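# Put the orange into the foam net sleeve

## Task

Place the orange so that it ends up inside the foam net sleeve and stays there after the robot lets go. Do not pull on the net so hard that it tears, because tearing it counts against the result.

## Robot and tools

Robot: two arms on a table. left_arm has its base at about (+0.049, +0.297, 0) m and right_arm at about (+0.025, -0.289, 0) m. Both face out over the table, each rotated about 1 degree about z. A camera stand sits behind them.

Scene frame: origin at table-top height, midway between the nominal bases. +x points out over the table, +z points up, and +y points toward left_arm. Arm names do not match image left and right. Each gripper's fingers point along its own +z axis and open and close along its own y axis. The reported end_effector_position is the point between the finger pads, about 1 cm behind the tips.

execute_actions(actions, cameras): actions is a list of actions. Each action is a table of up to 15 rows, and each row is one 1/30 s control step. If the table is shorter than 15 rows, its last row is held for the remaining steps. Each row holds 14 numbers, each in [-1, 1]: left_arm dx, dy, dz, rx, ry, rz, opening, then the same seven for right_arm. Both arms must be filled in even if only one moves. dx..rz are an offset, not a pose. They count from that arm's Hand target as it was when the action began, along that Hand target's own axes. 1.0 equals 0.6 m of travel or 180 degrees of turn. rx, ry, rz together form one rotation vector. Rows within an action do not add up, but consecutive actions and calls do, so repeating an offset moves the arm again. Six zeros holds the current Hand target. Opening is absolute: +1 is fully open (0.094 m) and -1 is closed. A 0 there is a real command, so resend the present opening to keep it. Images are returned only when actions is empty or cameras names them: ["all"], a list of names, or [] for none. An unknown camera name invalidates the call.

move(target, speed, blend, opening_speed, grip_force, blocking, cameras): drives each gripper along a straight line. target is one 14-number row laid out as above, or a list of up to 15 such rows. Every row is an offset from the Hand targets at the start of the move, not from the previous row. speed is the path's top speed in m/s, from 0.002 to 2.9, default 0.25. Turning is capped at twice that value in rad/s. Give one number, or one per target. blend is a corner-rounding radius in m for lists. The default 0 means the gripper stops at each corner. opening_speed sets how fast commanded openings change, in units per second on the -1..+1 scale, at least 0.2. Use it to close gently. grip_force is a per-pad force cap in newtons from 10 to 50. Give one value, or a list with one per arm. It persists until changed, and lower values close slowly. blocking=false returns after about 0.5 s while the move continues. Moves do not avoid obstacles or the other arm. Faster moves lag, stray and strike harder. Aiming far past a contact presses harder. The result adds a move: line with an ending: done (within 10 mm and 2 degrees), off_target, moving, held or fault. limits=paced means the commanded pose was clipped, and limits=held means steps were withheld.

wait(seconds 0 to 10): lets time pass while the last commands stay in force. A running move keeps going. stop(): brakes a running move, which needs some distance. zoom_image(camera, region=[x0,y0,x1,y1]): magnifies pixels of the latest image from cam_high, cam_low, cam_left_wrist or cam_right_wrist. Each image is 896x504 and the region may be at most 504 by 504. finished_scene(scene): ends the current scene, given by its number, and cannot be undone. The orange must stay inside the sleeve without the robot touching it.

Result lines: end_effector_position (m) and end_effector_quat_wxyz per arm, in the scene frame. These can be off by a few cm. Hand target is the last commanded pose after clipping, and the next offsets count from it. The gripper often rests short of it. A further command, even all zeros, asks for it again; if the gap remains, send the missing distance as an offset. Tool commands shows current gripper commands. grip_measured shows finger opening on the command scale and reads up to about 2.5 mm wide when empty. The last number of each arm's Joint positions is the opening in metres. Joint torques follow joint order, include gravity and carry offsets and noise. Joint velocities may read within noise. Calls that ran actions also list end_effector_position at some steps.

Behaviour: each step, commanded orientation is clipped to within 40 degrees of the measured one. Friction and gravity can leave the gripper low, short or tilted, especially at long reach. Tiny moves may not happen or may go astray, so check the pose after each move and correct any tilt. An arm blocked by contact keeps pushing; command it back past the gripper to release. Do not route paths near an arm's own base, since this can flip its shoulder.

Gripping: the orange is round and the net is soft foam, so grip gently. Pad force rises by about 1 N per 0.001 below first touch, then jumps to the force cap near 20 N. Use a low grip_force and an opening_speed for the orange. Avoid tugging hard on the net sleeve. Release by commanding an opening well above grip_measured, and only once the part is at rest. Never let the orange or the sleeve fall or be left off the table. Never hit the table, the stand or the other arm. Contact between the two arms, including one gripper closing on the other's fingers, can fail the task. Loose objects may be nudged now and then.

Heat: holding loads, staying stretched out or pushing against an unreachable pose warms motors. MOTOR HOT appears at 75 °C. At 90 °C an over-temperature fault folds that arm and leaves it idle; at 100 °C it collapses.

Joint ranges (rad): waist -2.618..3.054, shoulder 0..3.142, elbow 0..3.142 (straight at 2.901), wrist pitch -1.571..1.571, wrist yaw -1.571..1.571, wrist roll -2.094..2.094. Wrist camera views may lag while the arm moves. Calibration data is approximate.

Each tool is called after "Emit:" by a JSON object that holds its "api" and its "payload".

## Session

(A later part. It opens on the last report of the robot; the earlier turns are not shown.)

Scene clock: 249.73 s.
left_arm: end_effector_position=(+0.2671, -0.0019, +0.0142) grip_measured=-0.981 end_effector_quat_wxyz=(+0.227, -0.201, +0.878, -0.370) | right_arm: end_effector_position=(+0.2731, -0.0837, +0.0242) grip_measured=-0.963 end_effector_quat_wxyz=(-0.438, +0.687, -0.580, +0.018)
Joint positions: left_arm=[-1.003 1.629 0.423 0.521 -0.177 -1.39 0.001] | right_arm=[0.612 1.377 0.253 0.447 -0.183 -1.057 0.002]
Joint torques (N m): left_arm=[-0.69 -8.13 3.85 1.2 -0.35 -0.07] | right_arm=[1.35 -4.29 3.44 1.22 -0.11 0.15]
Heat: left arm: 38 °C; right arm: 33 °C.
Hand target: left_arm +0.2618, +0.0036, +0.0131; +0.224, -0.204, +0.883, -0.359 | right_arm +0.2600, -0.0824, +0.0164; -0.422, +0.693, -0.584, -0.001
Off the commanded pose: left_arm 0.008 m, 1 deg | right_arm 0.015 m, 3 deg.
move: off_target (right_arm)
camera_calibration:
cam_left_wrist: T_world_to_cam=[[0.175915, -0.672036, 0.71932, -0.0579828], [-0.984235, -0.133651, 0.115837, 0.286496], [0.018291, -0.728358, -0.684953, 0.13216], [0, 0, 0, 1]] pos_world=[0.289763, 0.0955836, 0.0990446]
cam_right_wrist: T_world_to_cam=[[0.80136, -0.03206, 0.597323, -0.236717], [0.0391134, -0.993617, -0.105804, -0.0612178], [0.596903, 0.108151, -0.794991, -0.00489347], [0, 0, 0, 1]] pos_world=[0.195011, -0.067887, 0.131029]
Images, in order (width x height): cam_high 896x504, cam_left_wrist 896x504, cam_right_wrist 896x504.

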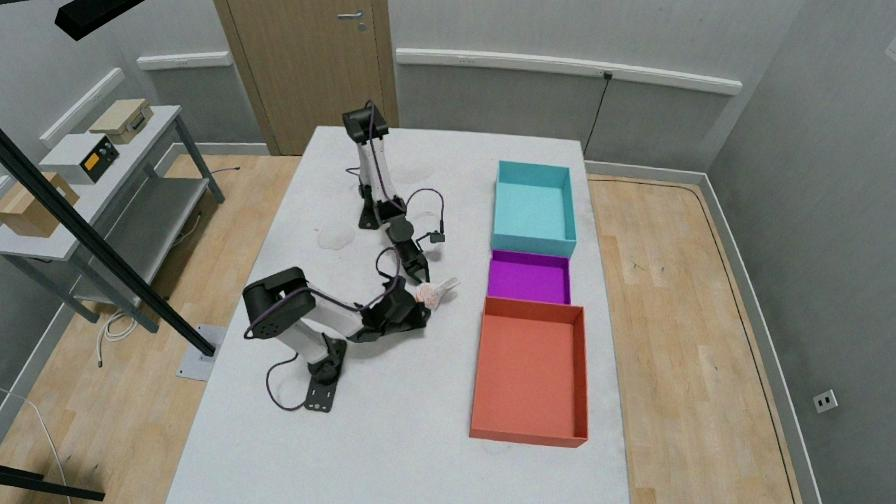

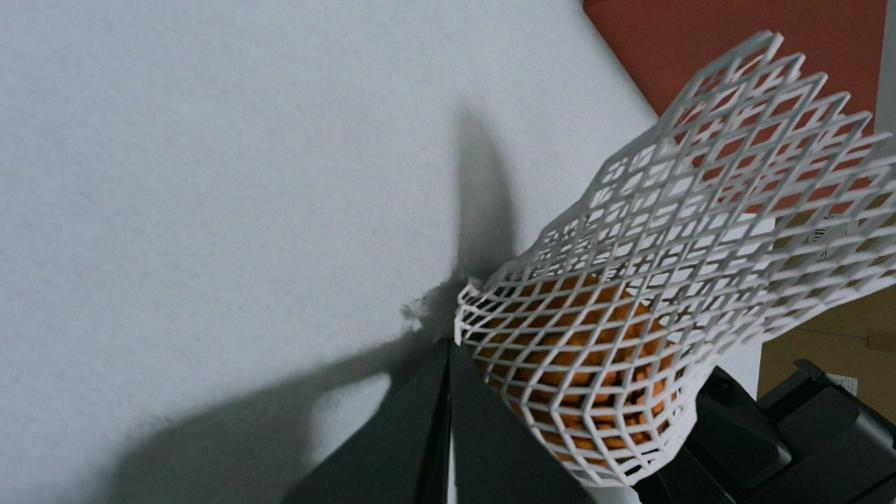

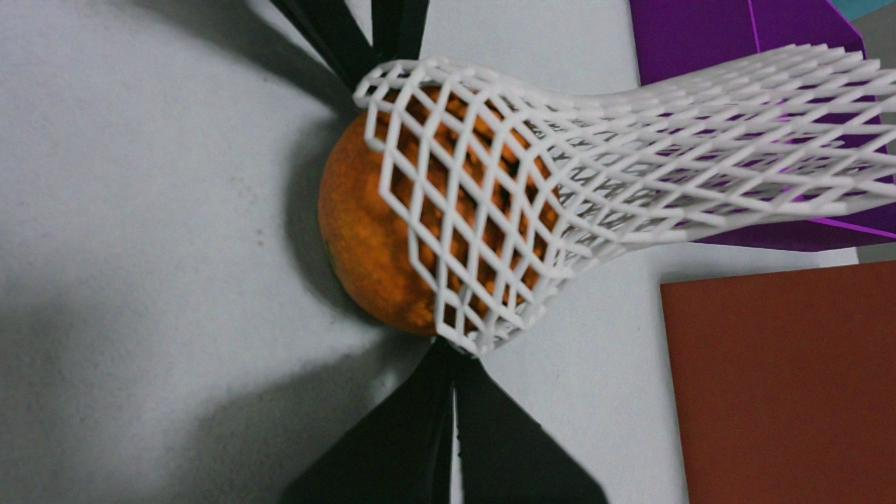

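Emit:
{"api": "move", "payload": {"target": [0.0163,0.004,-0.0108,0,0,0,-1.0,-0.0063,0.0162,-0.0098,0,0,0,-1.0], "speed": 0.04, "cameras": ["all"]}}

Scene clock: 266.60 s.
left_arm: end_effector_position=(+0.2516, -0.0038, +0.0134) grip_measured=-0.981 end_effector_quat_wxyz=(+0.223, -0.197, +0.880, -0.371) | right_arm: end_effector_position=(+0.2612, -0.0822, +0.0252) grip_measured=-0.963 end_effector_quat_wxyz=(-0.442, +0.686, -0.578, +0.018)
Joint positions: left_arm=[-1.057 1.608 0.401 0.512 -0.208 -1.42 0.001] | right_arm=[0.654 1.327 0.216 0.447 -0.154 -1.031 0.002]
Joint torques (N m): left_arm=[-0.58 -7.98 3.88 1.18 -0.41 -0.1] | right_arm=[0.95 -3.99 3.89 1.17 -0.14 0.15]
Heat: left arm: 38 °C; right arm: 33 °C.
Hand target: left_arm +0.2498, +0.0036, +0.0130; +0.224, -0.204, +0.883, -0.359 | right_arm +0.2480, -0.0824, +0.0164; -0.422, +0.693, -0.584, -0.001
Off the commanded pose: left_arm 0.008 m, 2 deg | right_arm 0.016 m, 3 deg.
move: off_target (right_arm)
camera_calibration:
cam_left_wrist: T_world_to_cam=[[0.172118, -0.674708, 0.717736, -0.054895], [-0.985052, -0.123045, 0.120554, 0.271288], [0.00697501, -0.727756, -0.6858, 0.133347], [0, 0, 0, 1]] pos_world=[0.275751, 0.0933868, 0.0981449]
cam_right_wrist: T_world_to_cam=[[0.798244, -0.0337403, 0.601389, -0.227167], [0.0422627, -0.992832, -0.111799, -0.0598067], [0.60085, 0.114659, -0.791096, 0.00226119], [0, 0, 0, 1]] pos_world=[0.182503, -0.0673019, 0.131718]

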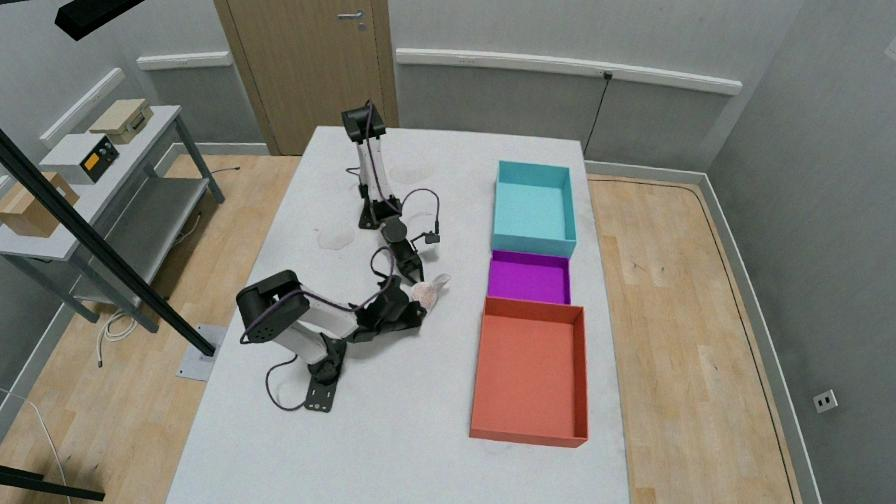

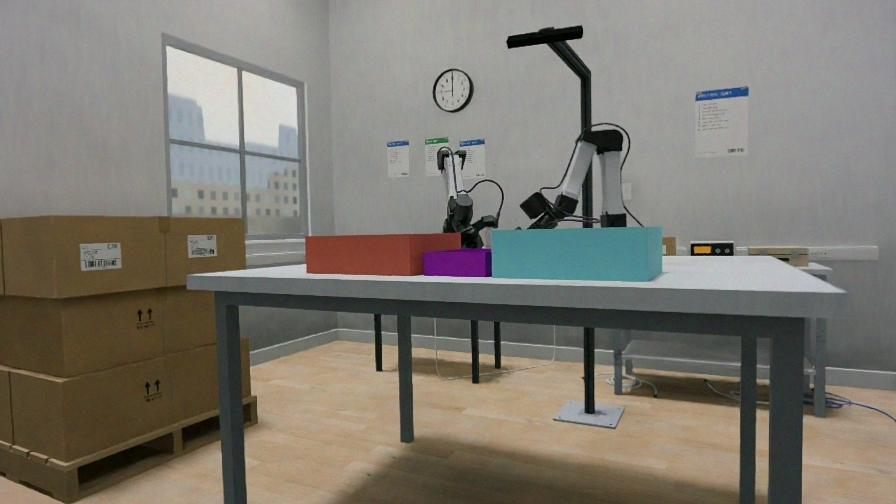

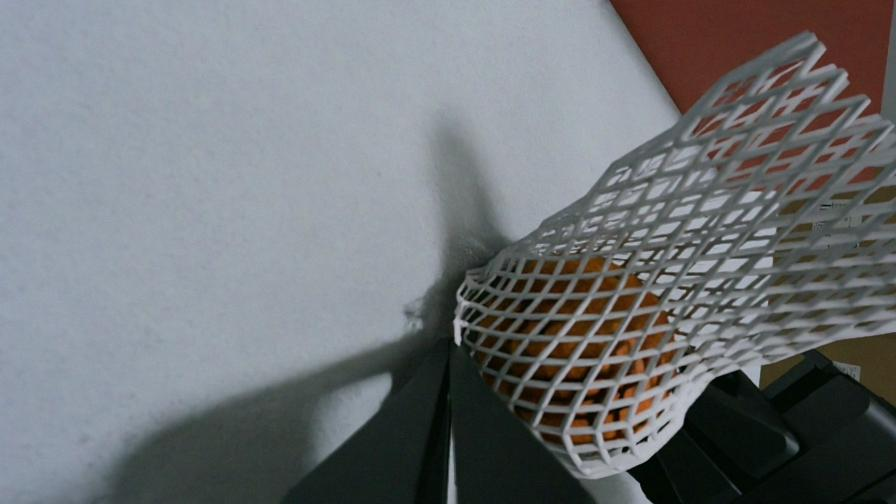

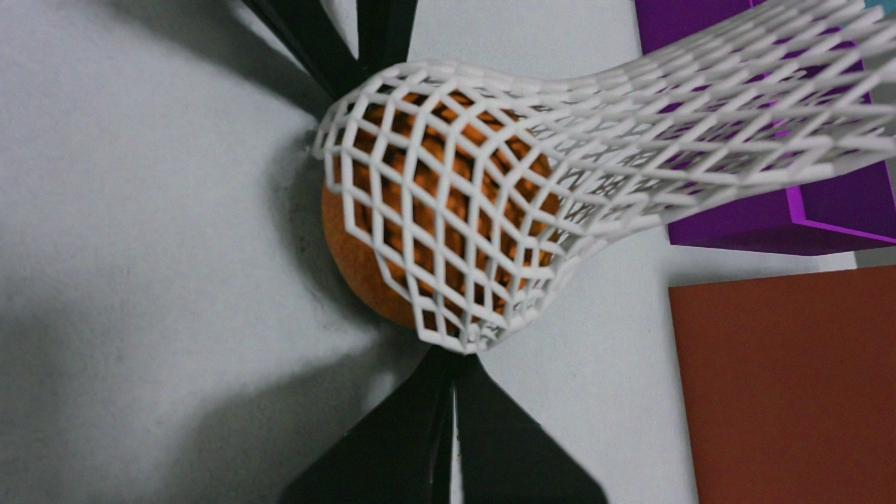

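Emit:
{"api": "move", "payload": {"target": [0.0136,0.0033,-0.009,0,0,0,-1.0,-0.0079,0.0202,-0.0123,0,0,0,-1.0], "speed": 0.04, "cameras": ["cam_left_wrist","cam_right_wrist"]}}

Scene clock: 272.93 s.
left_arm: end_effector_position=(+0.2408, -0.0036, +0.0124) grip_measured=-0.981 end_effector_quat_wxyz=(+0.221, -0.196, +0.881, -0.369) | right_arm: end_effector_position=(+0.2422, -0.0816, +0.0220) grip_measured=-0.964 end_effector_quat_wxyz=(-0.436, +0.690, -0.578, +0.012)
Joint positions: left_arm=[-1.097 1.591 0.386 0.5 -0.235 -1.446 0.001] | right_arm=[0.713 1.261 0.173 0.415 -0.119 -0.994 0.002]
Joint torques (N m): left_arm=[-0.64 -7.84 3.92 1.21 -0.44 -0.1] | right_arm=[0.73 -3.63 4.3 1.21 0.01 0.2]
Heat: left arm: 38 °C; right arm: 33 °C.
Hand target: left_arm +0.2399, +0.0036, +0.0130; +0.224, -0.204, +0.883, -0.359 | right_arm +0.2331, -0.0825, +0.0164; -0.422, +0.693, -0.584, -0.001
Off the commanded pose: left_arm 0.007 m, 2 deg | right_arm 0.011 m, 2 deg.
move: off_target (right_arm)
camera_calibration:
cam_left_wrist: T_world_to_cam=[[0.173155, -0.677761, 0.714603, -0.0524344], [-0.984891, -0.121133, 0.12376, 0.260663], [0.00268173, -0.725235, -0.688496, 0.133964], [0, 0, 0, 1]] pos_world=[0.265445, 0.0931925, 0.0974439]
cam_right_wrist: T_world_to_cam=[[0.807665, -0.0240172, 0.589152, -0.211223], [0.050011, -0.992779, -0.109031, -0.0606562], [0.587517, 0.117525, -0.800632, 0.0146318], [0, 0, 0, 1]] pos_world=[0.165035, -0.0670109, 0.129544]
Images, in order (width x height): cam_left_wrist 896x504, cam_right_wrist 896x504.

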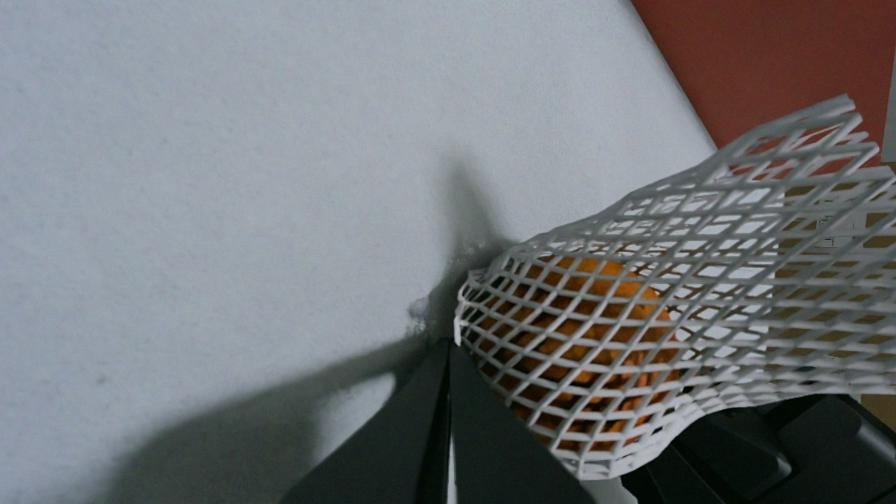

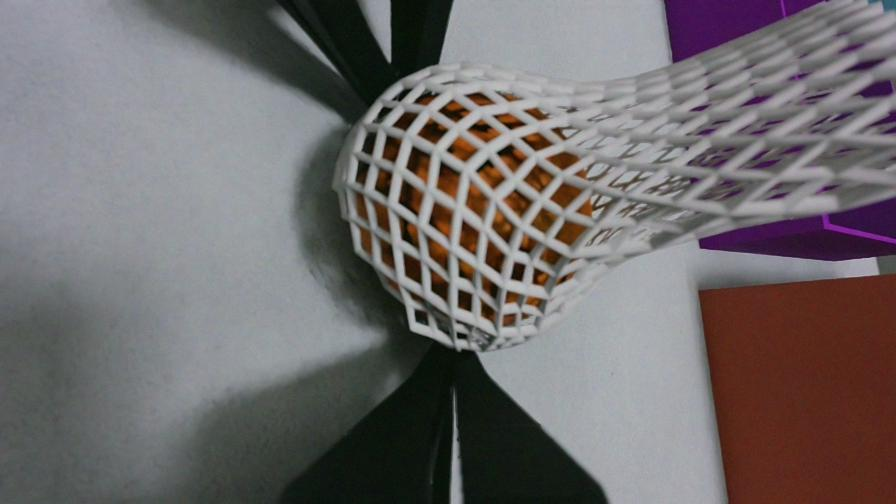

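Emit:
{"api": "move", "payload": {"target": [0.0038,-0.0069,0.0063,0,0,0,-1.0,-0.0009,-0.0133,0.0024,0,0,0,-1.0], "speed": 0.02, "cameras": ["all"]}}

Emit:
{"api": "zoom_image", "payload": {"camera": "cam_high", "region": [370, 250, 490, 340]}}

Scene clock: 292.70 s.
left_arm: end_effector_position=(+0.2391, -0.0046, +0.0125) grip_measured=-0.981 end_effector_quat_wxyz=(+0.220, -0.196, +0.881, -0.370) | right_arm: end_effector_position=(+0.2405, -0.0840, +0.0185) grip_measured=-0.964 end_effector_quat_wxyz=(-0.428, +0.691, -0.582, +0.009)
Joint positions: left_arm=[-1.105 1.591 0.386 0.5 -0.24 -1.452 0.001] | right_arm=[0.707 1.261 0.173 0.396 -0.125 -0.994 0.002]
Joint torques (N m): left_arm=[-0.61 -6.16 5.71 1.17 -0.44 -0.1] | right_arm=[-0.76 -2.95 6.95 1.11 -0.15 0.01]
Heat: left arm: 37 °C; right arm: 34 °C.
Hand target: left_arm +0.2409, -0.0024, +0.0130; +0.224, -0.204, +0.883, -0.359 | right_arm +0.2401, -0.0815, +0.0204; -0.422, +0.693, -0.584, -0.001
Off the commanded pose: left_arm 0.003 m, 2 deg | right_arm 0.003 m, 1 deg.
move: done
camera_calibration:
cam_left_wrist: T_world_to_cam=[[0.173525, -0.676415, 0.715787, -0.0529852], [-0.984827, -0.120647, 0.124736, 0.258943], [0.00198389, -0.726572, -0.687088, 0.133489], [0, 0, 0, 1]] pos_world=[0.263943, 0.0923897, 0.0973449]
cam_right_wrist: T_world_to_cam=[[0.81732, -0.0200083, 0.575836, -0.209649], [0.0469458, -0.993762, -0.101163, -0.0628451], [0.574268, 0.109716, -0.811282, 0.0159111], [0, 0, 0, 1]] pos_world=[0.165163, -0.0683934, 0.127274]

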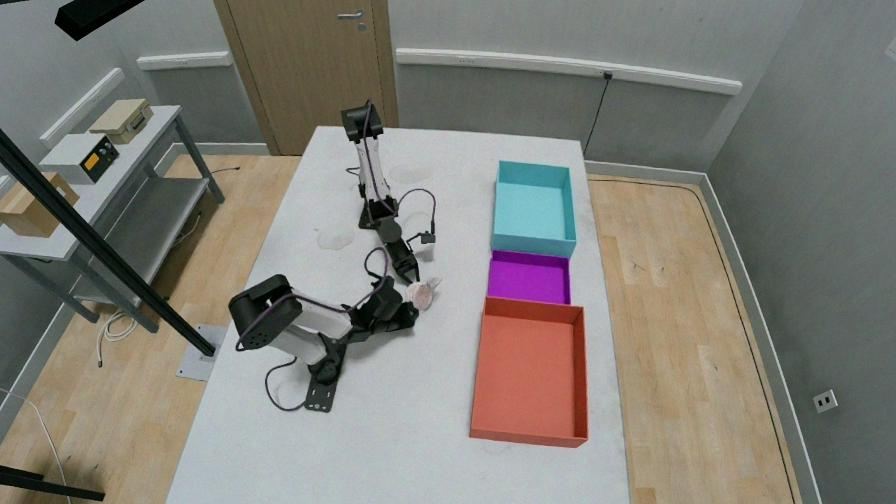

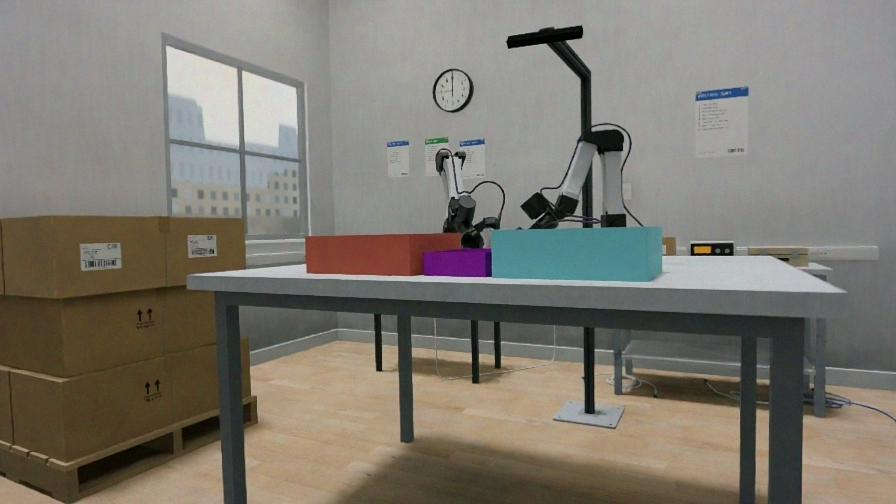

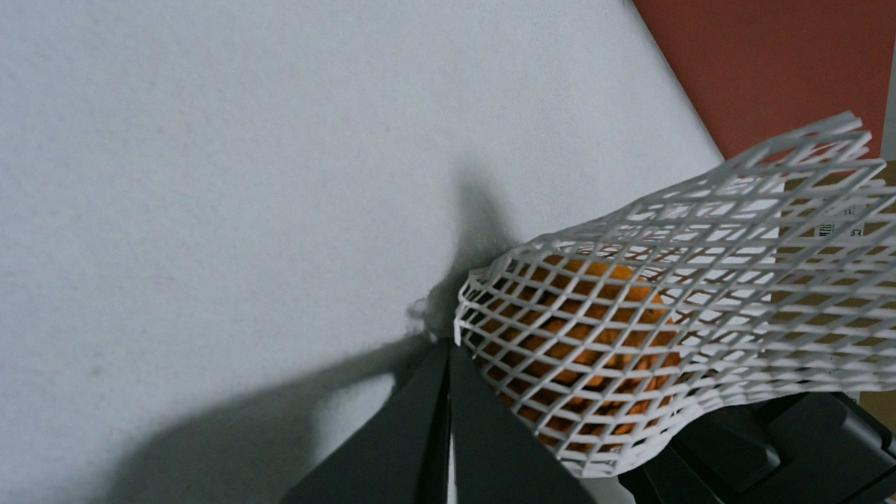

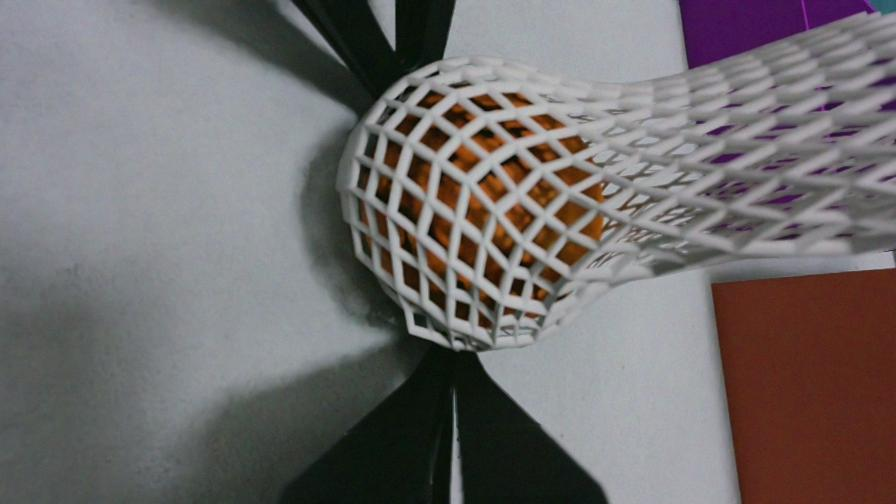

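Scaled by 4.200.

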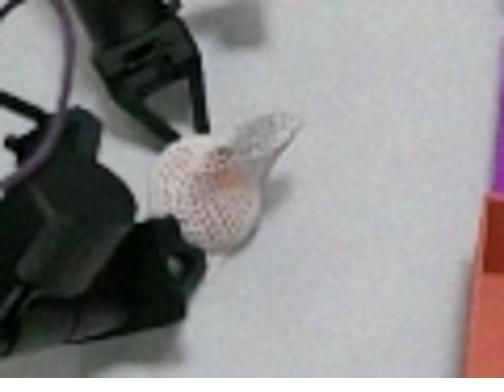

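Emit:
{"api": "move", "payload": {"target": [0.0098,0.0068,-0.0011,0,0,0,-1.0,-0.0039,0.0191,-0.0066,0,0,0,-1.0], "speed": 0.03, "cameras": ["cam_left_wrist","cam_right_wrist"]}}

Scene clock: 309.10 s.
left_arm: end_effector_position=(+0.2365, -0.0059, +0.0131) grip_measured=-0.981 end_effector_quat_wxyz=(+0.223, -0.199, +0.879, -0.370) | right_arm: end_effector_position=(+0.2362, -0.0807, +0.0218) grip_measured=-0.964 end_effector_quat_wxyz=(-0.434, +0.691, -0.578, +0.010)
Joint positions: left_arm=[-1.123 1.591 0.386 0.5 -0.261 -1.468 0.001] | right_arm=[0.74 1.235 0.166 0.392 -0.1 -0.979 0.002]
Joint torques (N m): left_arm=[-0.69 -5.14 4.56 1.35 -0.41 -0.11] | right_arm=[0.66 -3.63 4.44 1.24 0.03 0.18]
Heat: left arm: 37 °C; right arm: 34 °C.
Hand target: left_arm +0.2349, -0.0024, +0.0090; +0.224, -0.204, +0.883, -0.359 | right_arm +0.2281, -0.0815, +0.0174; -0.422, +0.693, -0.584, -0.001
Off the commanded pose: left_arm 0.006 m, 1 deg | right_arm 0.009 m, 2 deg.
move: done
camera_calibration:
cam_left_wrist: T_world_to_cam=[[0.175794, -0.673377, 0.718095, -0.0544091], [-0.984375, -0.127764, 0.121174, 0.256018], [0.010151, -0.728176, -0.685315, 0.13103], [0, 0, 0, 1]] pos_world=[0.260252, 0.0914851, 0.0978453]
cam_right_wrist: T_world_to_cam=[[0.810627, -0.0200163, 0.58522, -0.206504], [0.0517001, -0.993066, -0.105579, -0.0599948], [0.583276, 0.115841, -0.803972, 0.0189529], [0, 0, 0, 1]] pos_world=[0.159445, -0.0659078, 0.129754]
Images, in order (width x height): cam_left_wrist 896x504, cam_right_wrist 896x504.

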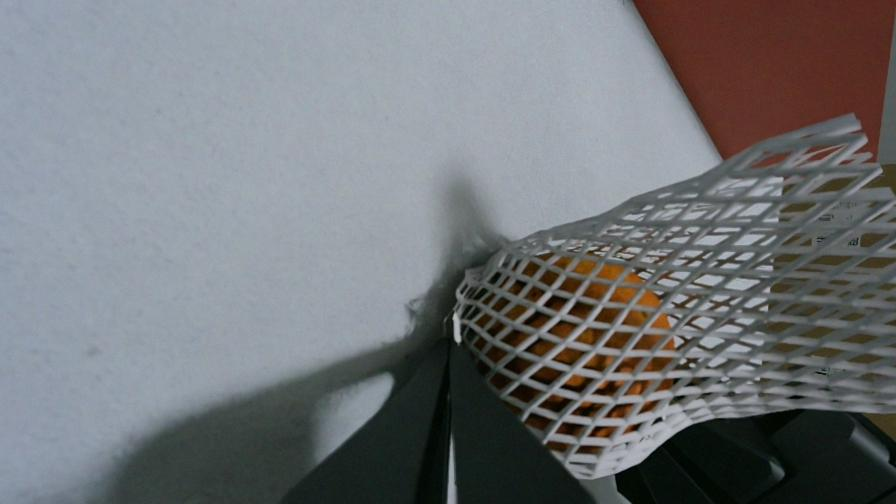

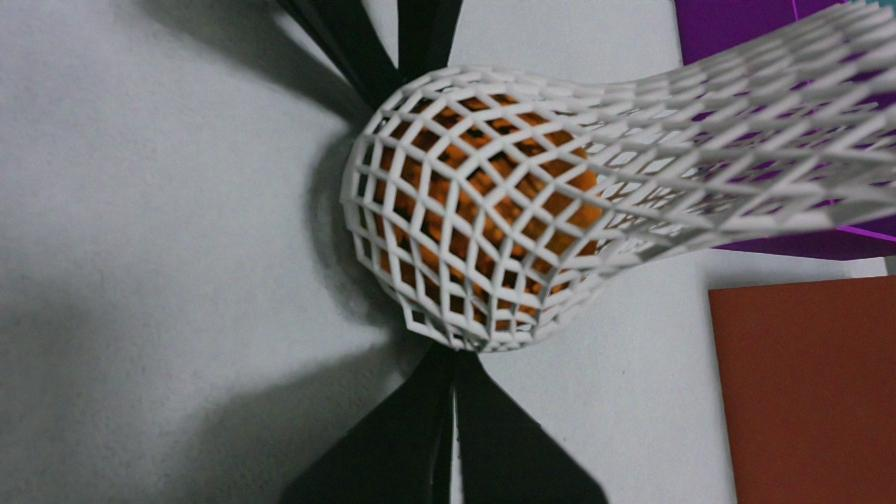

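Emit:
{"api": "move", "payload": {"target": [-0.0014,-0.006,0.0021,0,0,0,-1.0,0.0024,-0.0157,0.0044,0,0,0,-1.0], "speed": 0.02, "cameras": ["all"]}}

Emit:
{"api": "zoom_image", "payload": {"camera": "cam_high", "region": [370, 250, 490, 340]}}

Scene clock: 318.43 s.
left_arm: end_effector_position=(+0.2351, -0.0068, +0.0131) grip_measured=-0.981 end_effector_quat_wxyz=(+0.222, -0.197, +0.880, -0.371) | right_arm: end_effector_position=(+0.2374, -0.0838, +0.0205) grip_measured=-0.964 end_effector_quat_wxyz=(-0.431, +0.688, -0.584, +0.006)
Joint positions: left_arm=[-1.128 1.591 0.386 0.5 -0.261 -1.468 0.001] | right_arm=[0.718 1.235 0.166 0.384 -0.119 -0.977 0.002]
Joint torques (N m): left_arm=[-0.35 -5.01 5.79 1.22 -0.39 -0.08] | right_arm=[-0.69 -1.91 7.28 1.22 -0.07 -0.06]
Heat: left arm: 36 °C; right arm: 34 °C.
Hand target: left_arm +0.2370, -0.0050, +0.0111; +0.224, -0.204, +0.883, -0.359 | right_arm +0.2375, -0.0815, +0.0205; -0.422, +0.693, -0.584, -0.001
Off the commanded pose: left_arm 0.003 m, 2 deg | right_arm 0.002 m, 1 deg.
move: done
camera_calibration:
cam_left_wrist: T_world_to_cam=[[0.172714, -0.674217, 0.718054, -0.0540443], [-0.984949, -0.123243, 0.121191, 0.25474], [0.00678619, -0.728177, -0.685355, 0.131188], [0, 0, 0, 1]] pos_world=[0.25935, 0.0904858, 0.0978452]
cam_right_wrist: T_world_to_cam=[[0.818724, -0.0293101, 0.573438, -0.209312], [0.0420271, -0.992959, -0.110757, -0.0608795], [0.572647, 0.114779, -0.811727, 0.02019], [0, 0, 0, 1]] pos_world=[0.162366, -0.0689032, 0.129673]

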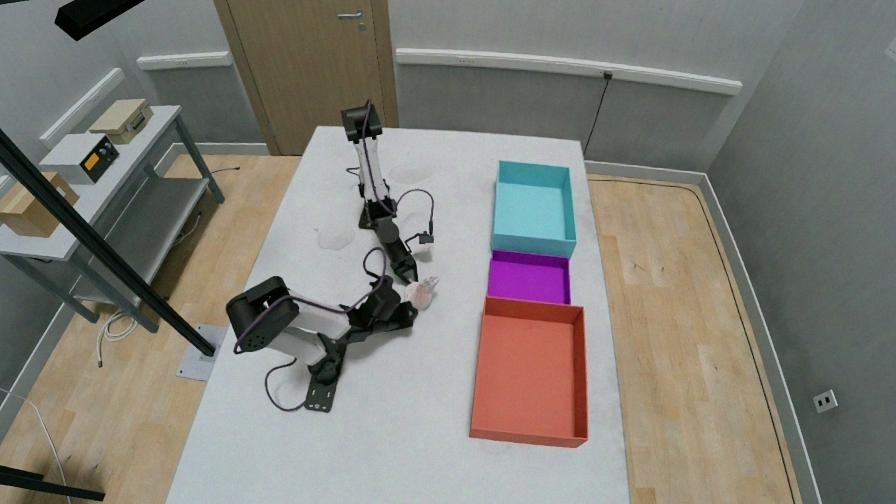

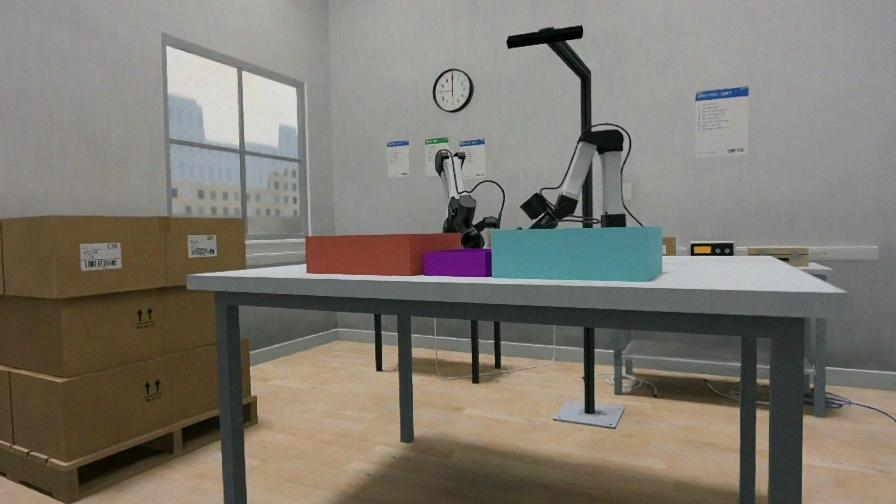

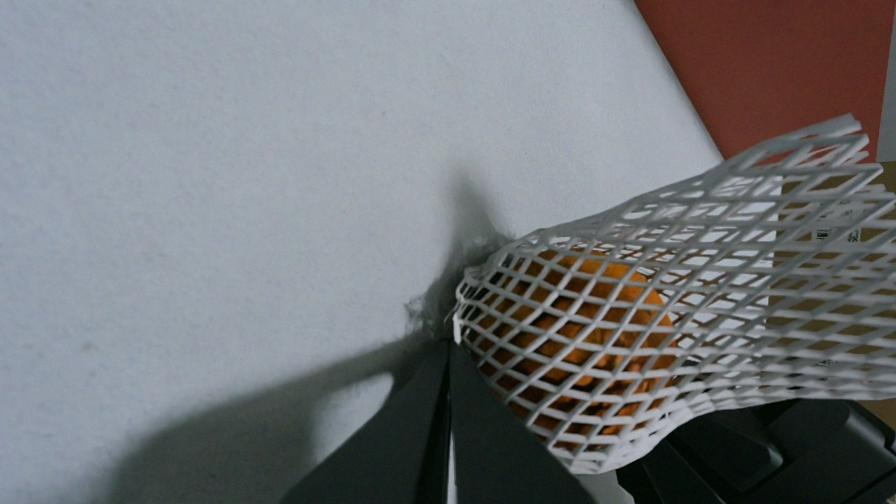

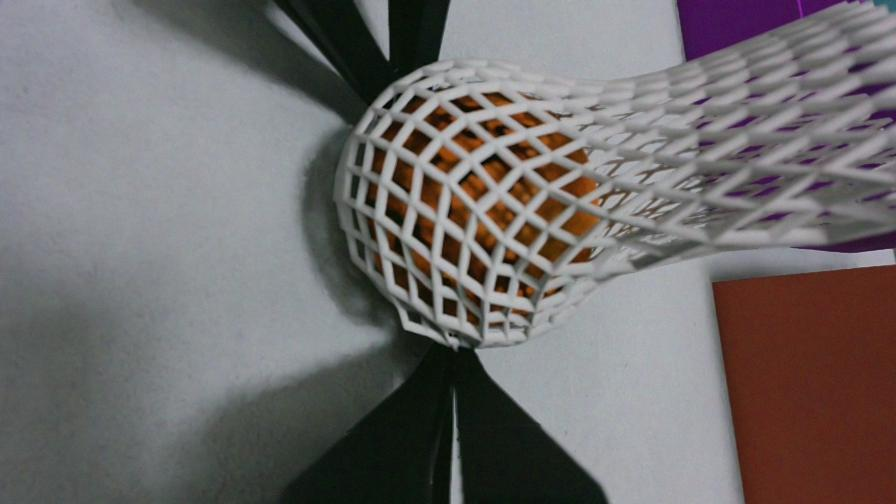

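Scaled by 4.200.

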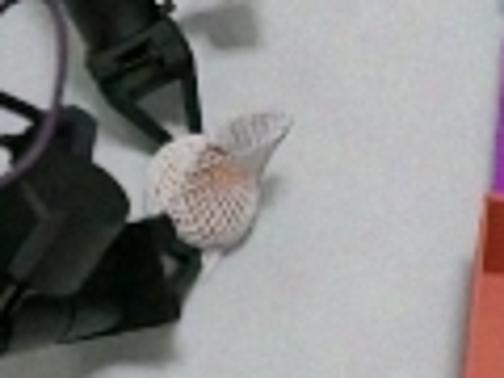

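Emit:
{"api": "zoom_image", "payload": {"camera": "cam_left_wrist", "region": [400, 200, 720, 400]}}

Emit:
{"api": "zoom_image", "payload": {"camera": "cam_right_wrist", "region": [300, 40, 640, 370]}}

Scaled by 1.575.

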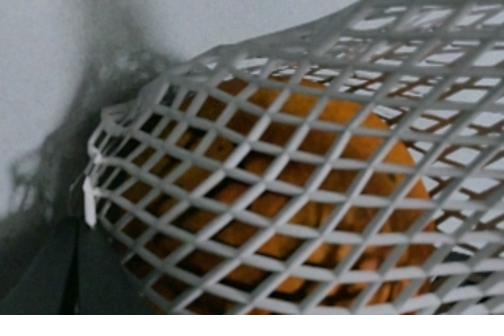

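Scaled by 1.482.

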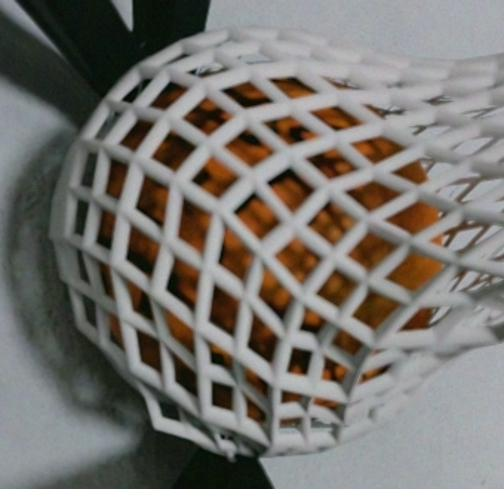

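Emit:
{"api": "move", "payload": {"target": [0,0,0,0,0,0,-0.84,0,0,0,0,0,0,-0.84], "opening_speed": 0.2, "speed": 0.02, "cameras": ["cam_left_wrist","cam_right_wrist"]}}

Emit:
{"api": "zoom_image", "payload": {"camera": "cam_left_wrist", "region": [400, 200, 720, 480]}}

Emit:
{"api": "zoom_image", "payload": {"camera": "cam_right_wrist", "region": [300, 40, 640, 370]}}

Scene clock: 333.03 s.
left_arm: end_effector_position=(+0.2346, -0.0057, +0.0117) grip_measured=-0.842 end_effector_quat_wxyz=(+0.222, -0.197, +0.882, -0.367) | right_arm: end_effector_position=(+0.2356, -0.0853, +0.0169) grip_measured=-0.842 end_effector_quat_wxyz=(-0.423, +0.690, -0.587, +0.005)
Joint positions: left_arm=[-1.128 1.591 0.386 0.492 -0.261 -1.468 0.007] | right_arm=[0.718 1.24 0.166 0.372 -0.119 -0.977 0.007]
Joint torques (N m): left_arm=[-0.36 -5 5.81 1.28 -0.39 -0.08] | right_arm=[-0.87 -1.89 7.34 1.31 -0.14 -0.06]
Heat: left arm: 35 °C; right arm: 33 °C.
Hand target: left_arm +0.2370, -0.0050, +0.0111; +0.224, -0.204, +0.883, -0.359 | right_arm +0.2375, -0.0815, +0.0205; -0.422, +0.693, -0.584, -0.001
Off the commanded pose: left_arm 0.003 m, 1 deg | right_arm 0.006 m, 1 deg.
move: done
camera_calibration:
cam_left_wrist: T_world_to_cam=[[0.174948, -0.679219, 0.71278, -0.0526835], [-0.984567, -0.124086, 0.123412, 0.254363], [0.0046224, -0.72337, -0.690445, 0.131629], [0, 0, 0, 1]] pos_world=[0.259046, 0.090996, 0.0970429]
cam_right_wrist: T_world_to_cam=[[0.826082, -0.0231116, 0.563076, -0.206814], [0.0406674, -0.994109, -0.100466, -0.0627243], [0.562081, 0.105892, -0.820275, 0.0202954], [0, 0, 0, 1]] pos_world=[0.161989, -0.0692837, 0.126799]
Images, in order (width x height): cam_left_wrist 896x504, cam_right_wrist 896x504.

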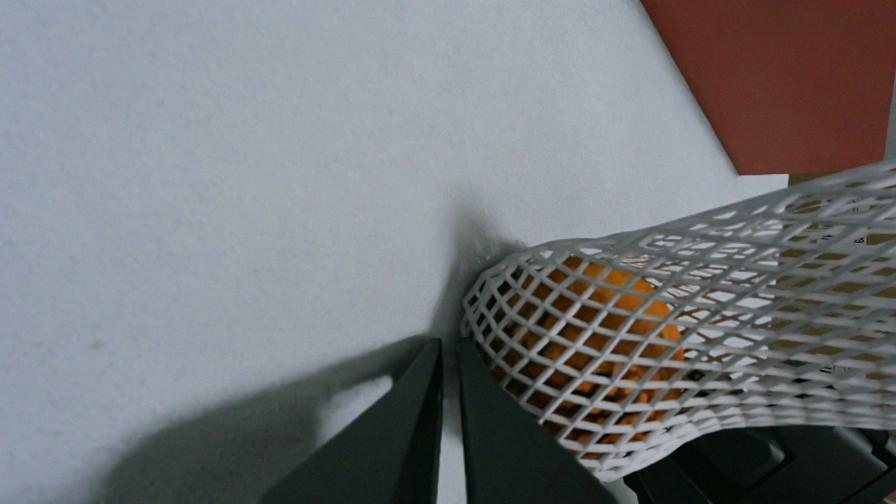

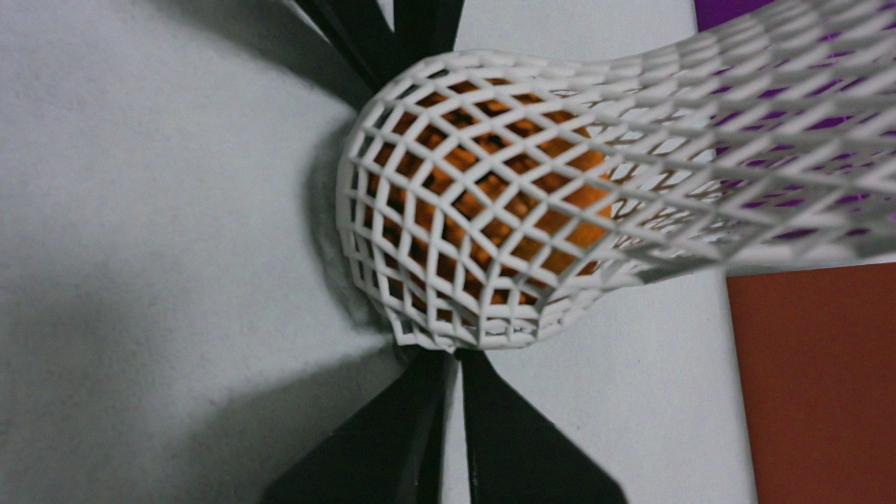

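Scaled by 1.575.

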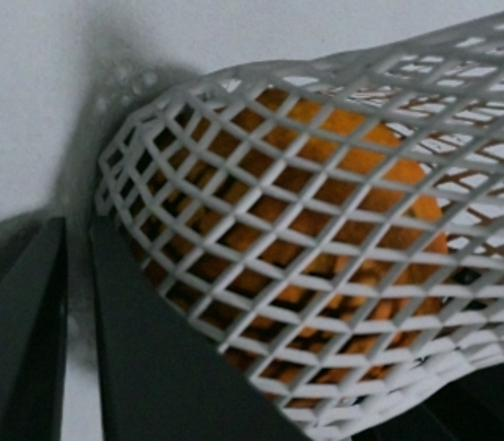

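Scaled by 1.482.

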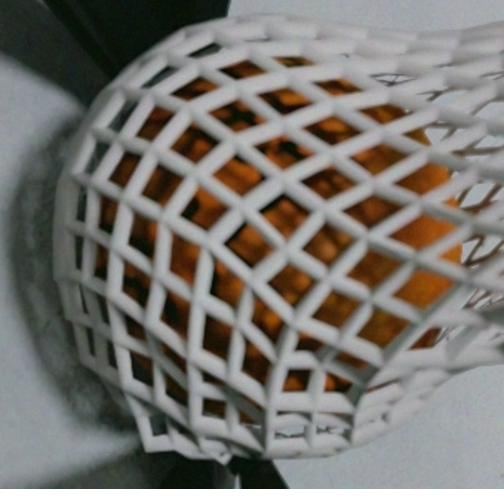

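Emit:
{"api": "move", "payload": {"target": [0,0,-0.0333,0,0,0,-0.8,0,0,-0.0333,0,0,0,-0.8], "opening_speed": 0.2, "speed": 0.03, "cameras": ["cam_left_wrist","cam_right_wrist"]}}

Emit:
{"api": "zoom_image", "payload": {"camera": "cam_left_wrist", "region": [400, 200, 720, 480]}}

Emit:
{"api": "zoom_image", "payload": {"camera": "cam_right_wrist", "region": [300, 40, 640, 370]}}

Scene clock: 342.70 s.
left_arm: end_effector_position=(+0.2280, +0.0011, +0.0218) grip_measured=-0.802 end_effector_quat_wxyz=(+0.222, -0.199, +0.883, -0.363) | right_arm: end_effector_position=(+0.2258, -0.0944, +0.0277) grip_measured=-0.802 end_effector_quat_wxyz=(-0.419, +0.692, -0.588, +0.001)
Joint positions: left_arm=[-1.146 1.502 0.378 0.398 -0.28 -1.485 0.009] | right_arm=[0.707 1.076 0.166 0.195 -0.133 -0.983 0.009]
Joint torques (N m): left_arm=[-0.7 -7.31 4.37 1.27 -0.4 -0.1] | right_arm=[-0.73 -2.86 6.89 1.33 -0.12 -0.13]
Heat: left arm: 35 °C; right arm: 34 °C.
Hand target: left_arm +0.2261, +0.0058, +0.0239; +0.224, -0.204, +0.883, -0.359 | right_arm +0.2277, -0.0932, +0.0334; -0.422, +0.693, -0.584, -0.001
Off the commanded pose: left_arm 0.005 m, 1 deg | right_arm 0.006 m, 1 deg.
move: done
camera_calibration:
cam_left_wrist: T_world_to_cam=[[0.181412, -0.683135, 0.707401, -0.055485], [-0.983383, -0.131024, 0.125658, 0.247165], [0.0068457, -0.718442, -0.695553, 0.143121], [0, 0, 0, 1]] pos_world=[0.252143, 0.0973053, 0.107741]
cam_right_wrist: T_world_to_cam=[[0.832613, -0.0178606, 0.553567, -0.205697], [0.0431934, -0.994342, -0.0970487, -0.0709426], [0.552168, 0.104715, -0.827131, 0.0378848], [0, 0, 0, 1]] pos_world=[0.153411, -0.0781822, 0.138318]
Images, in order (width x height): cam_left_wrist 896x504, cam_right_wrist 896x504.

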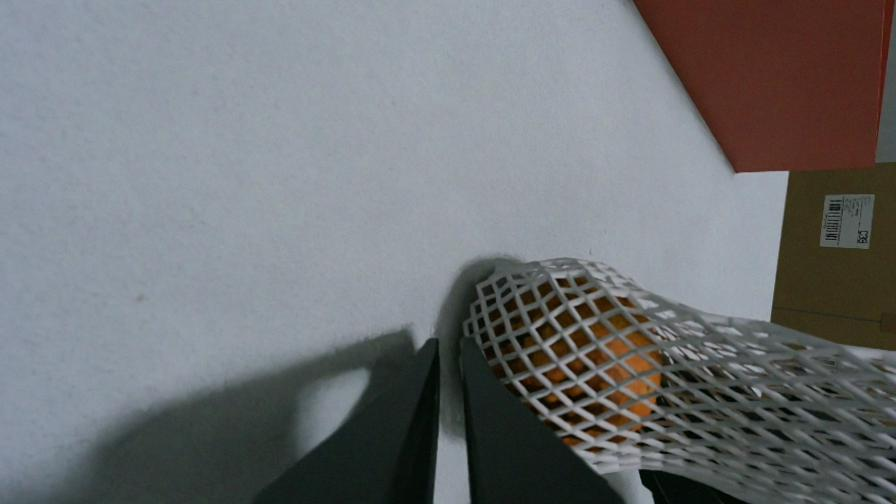

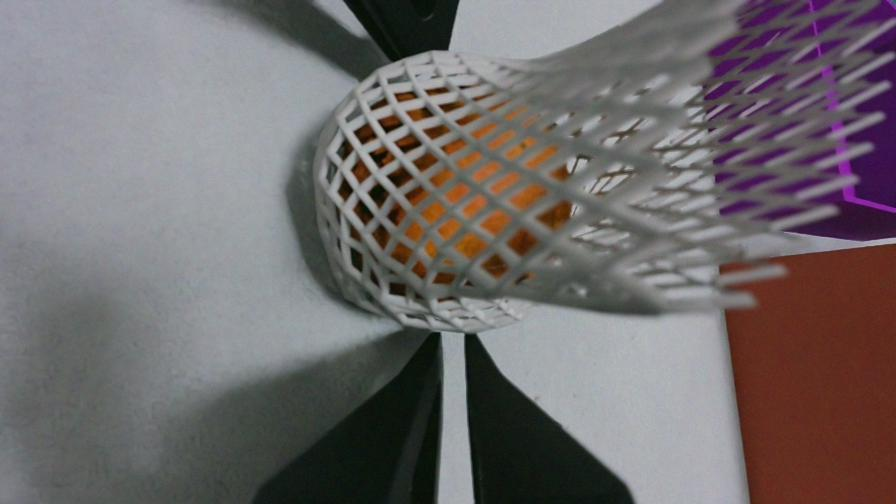

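Scaled by 1.575.

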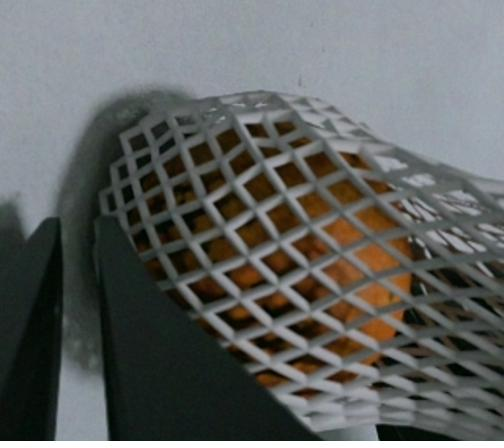

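Scaled by 1.482.

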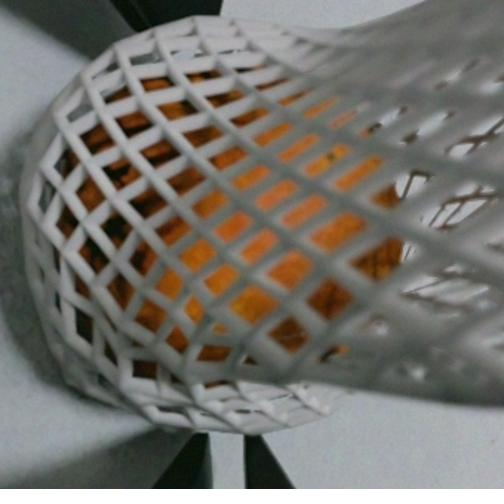

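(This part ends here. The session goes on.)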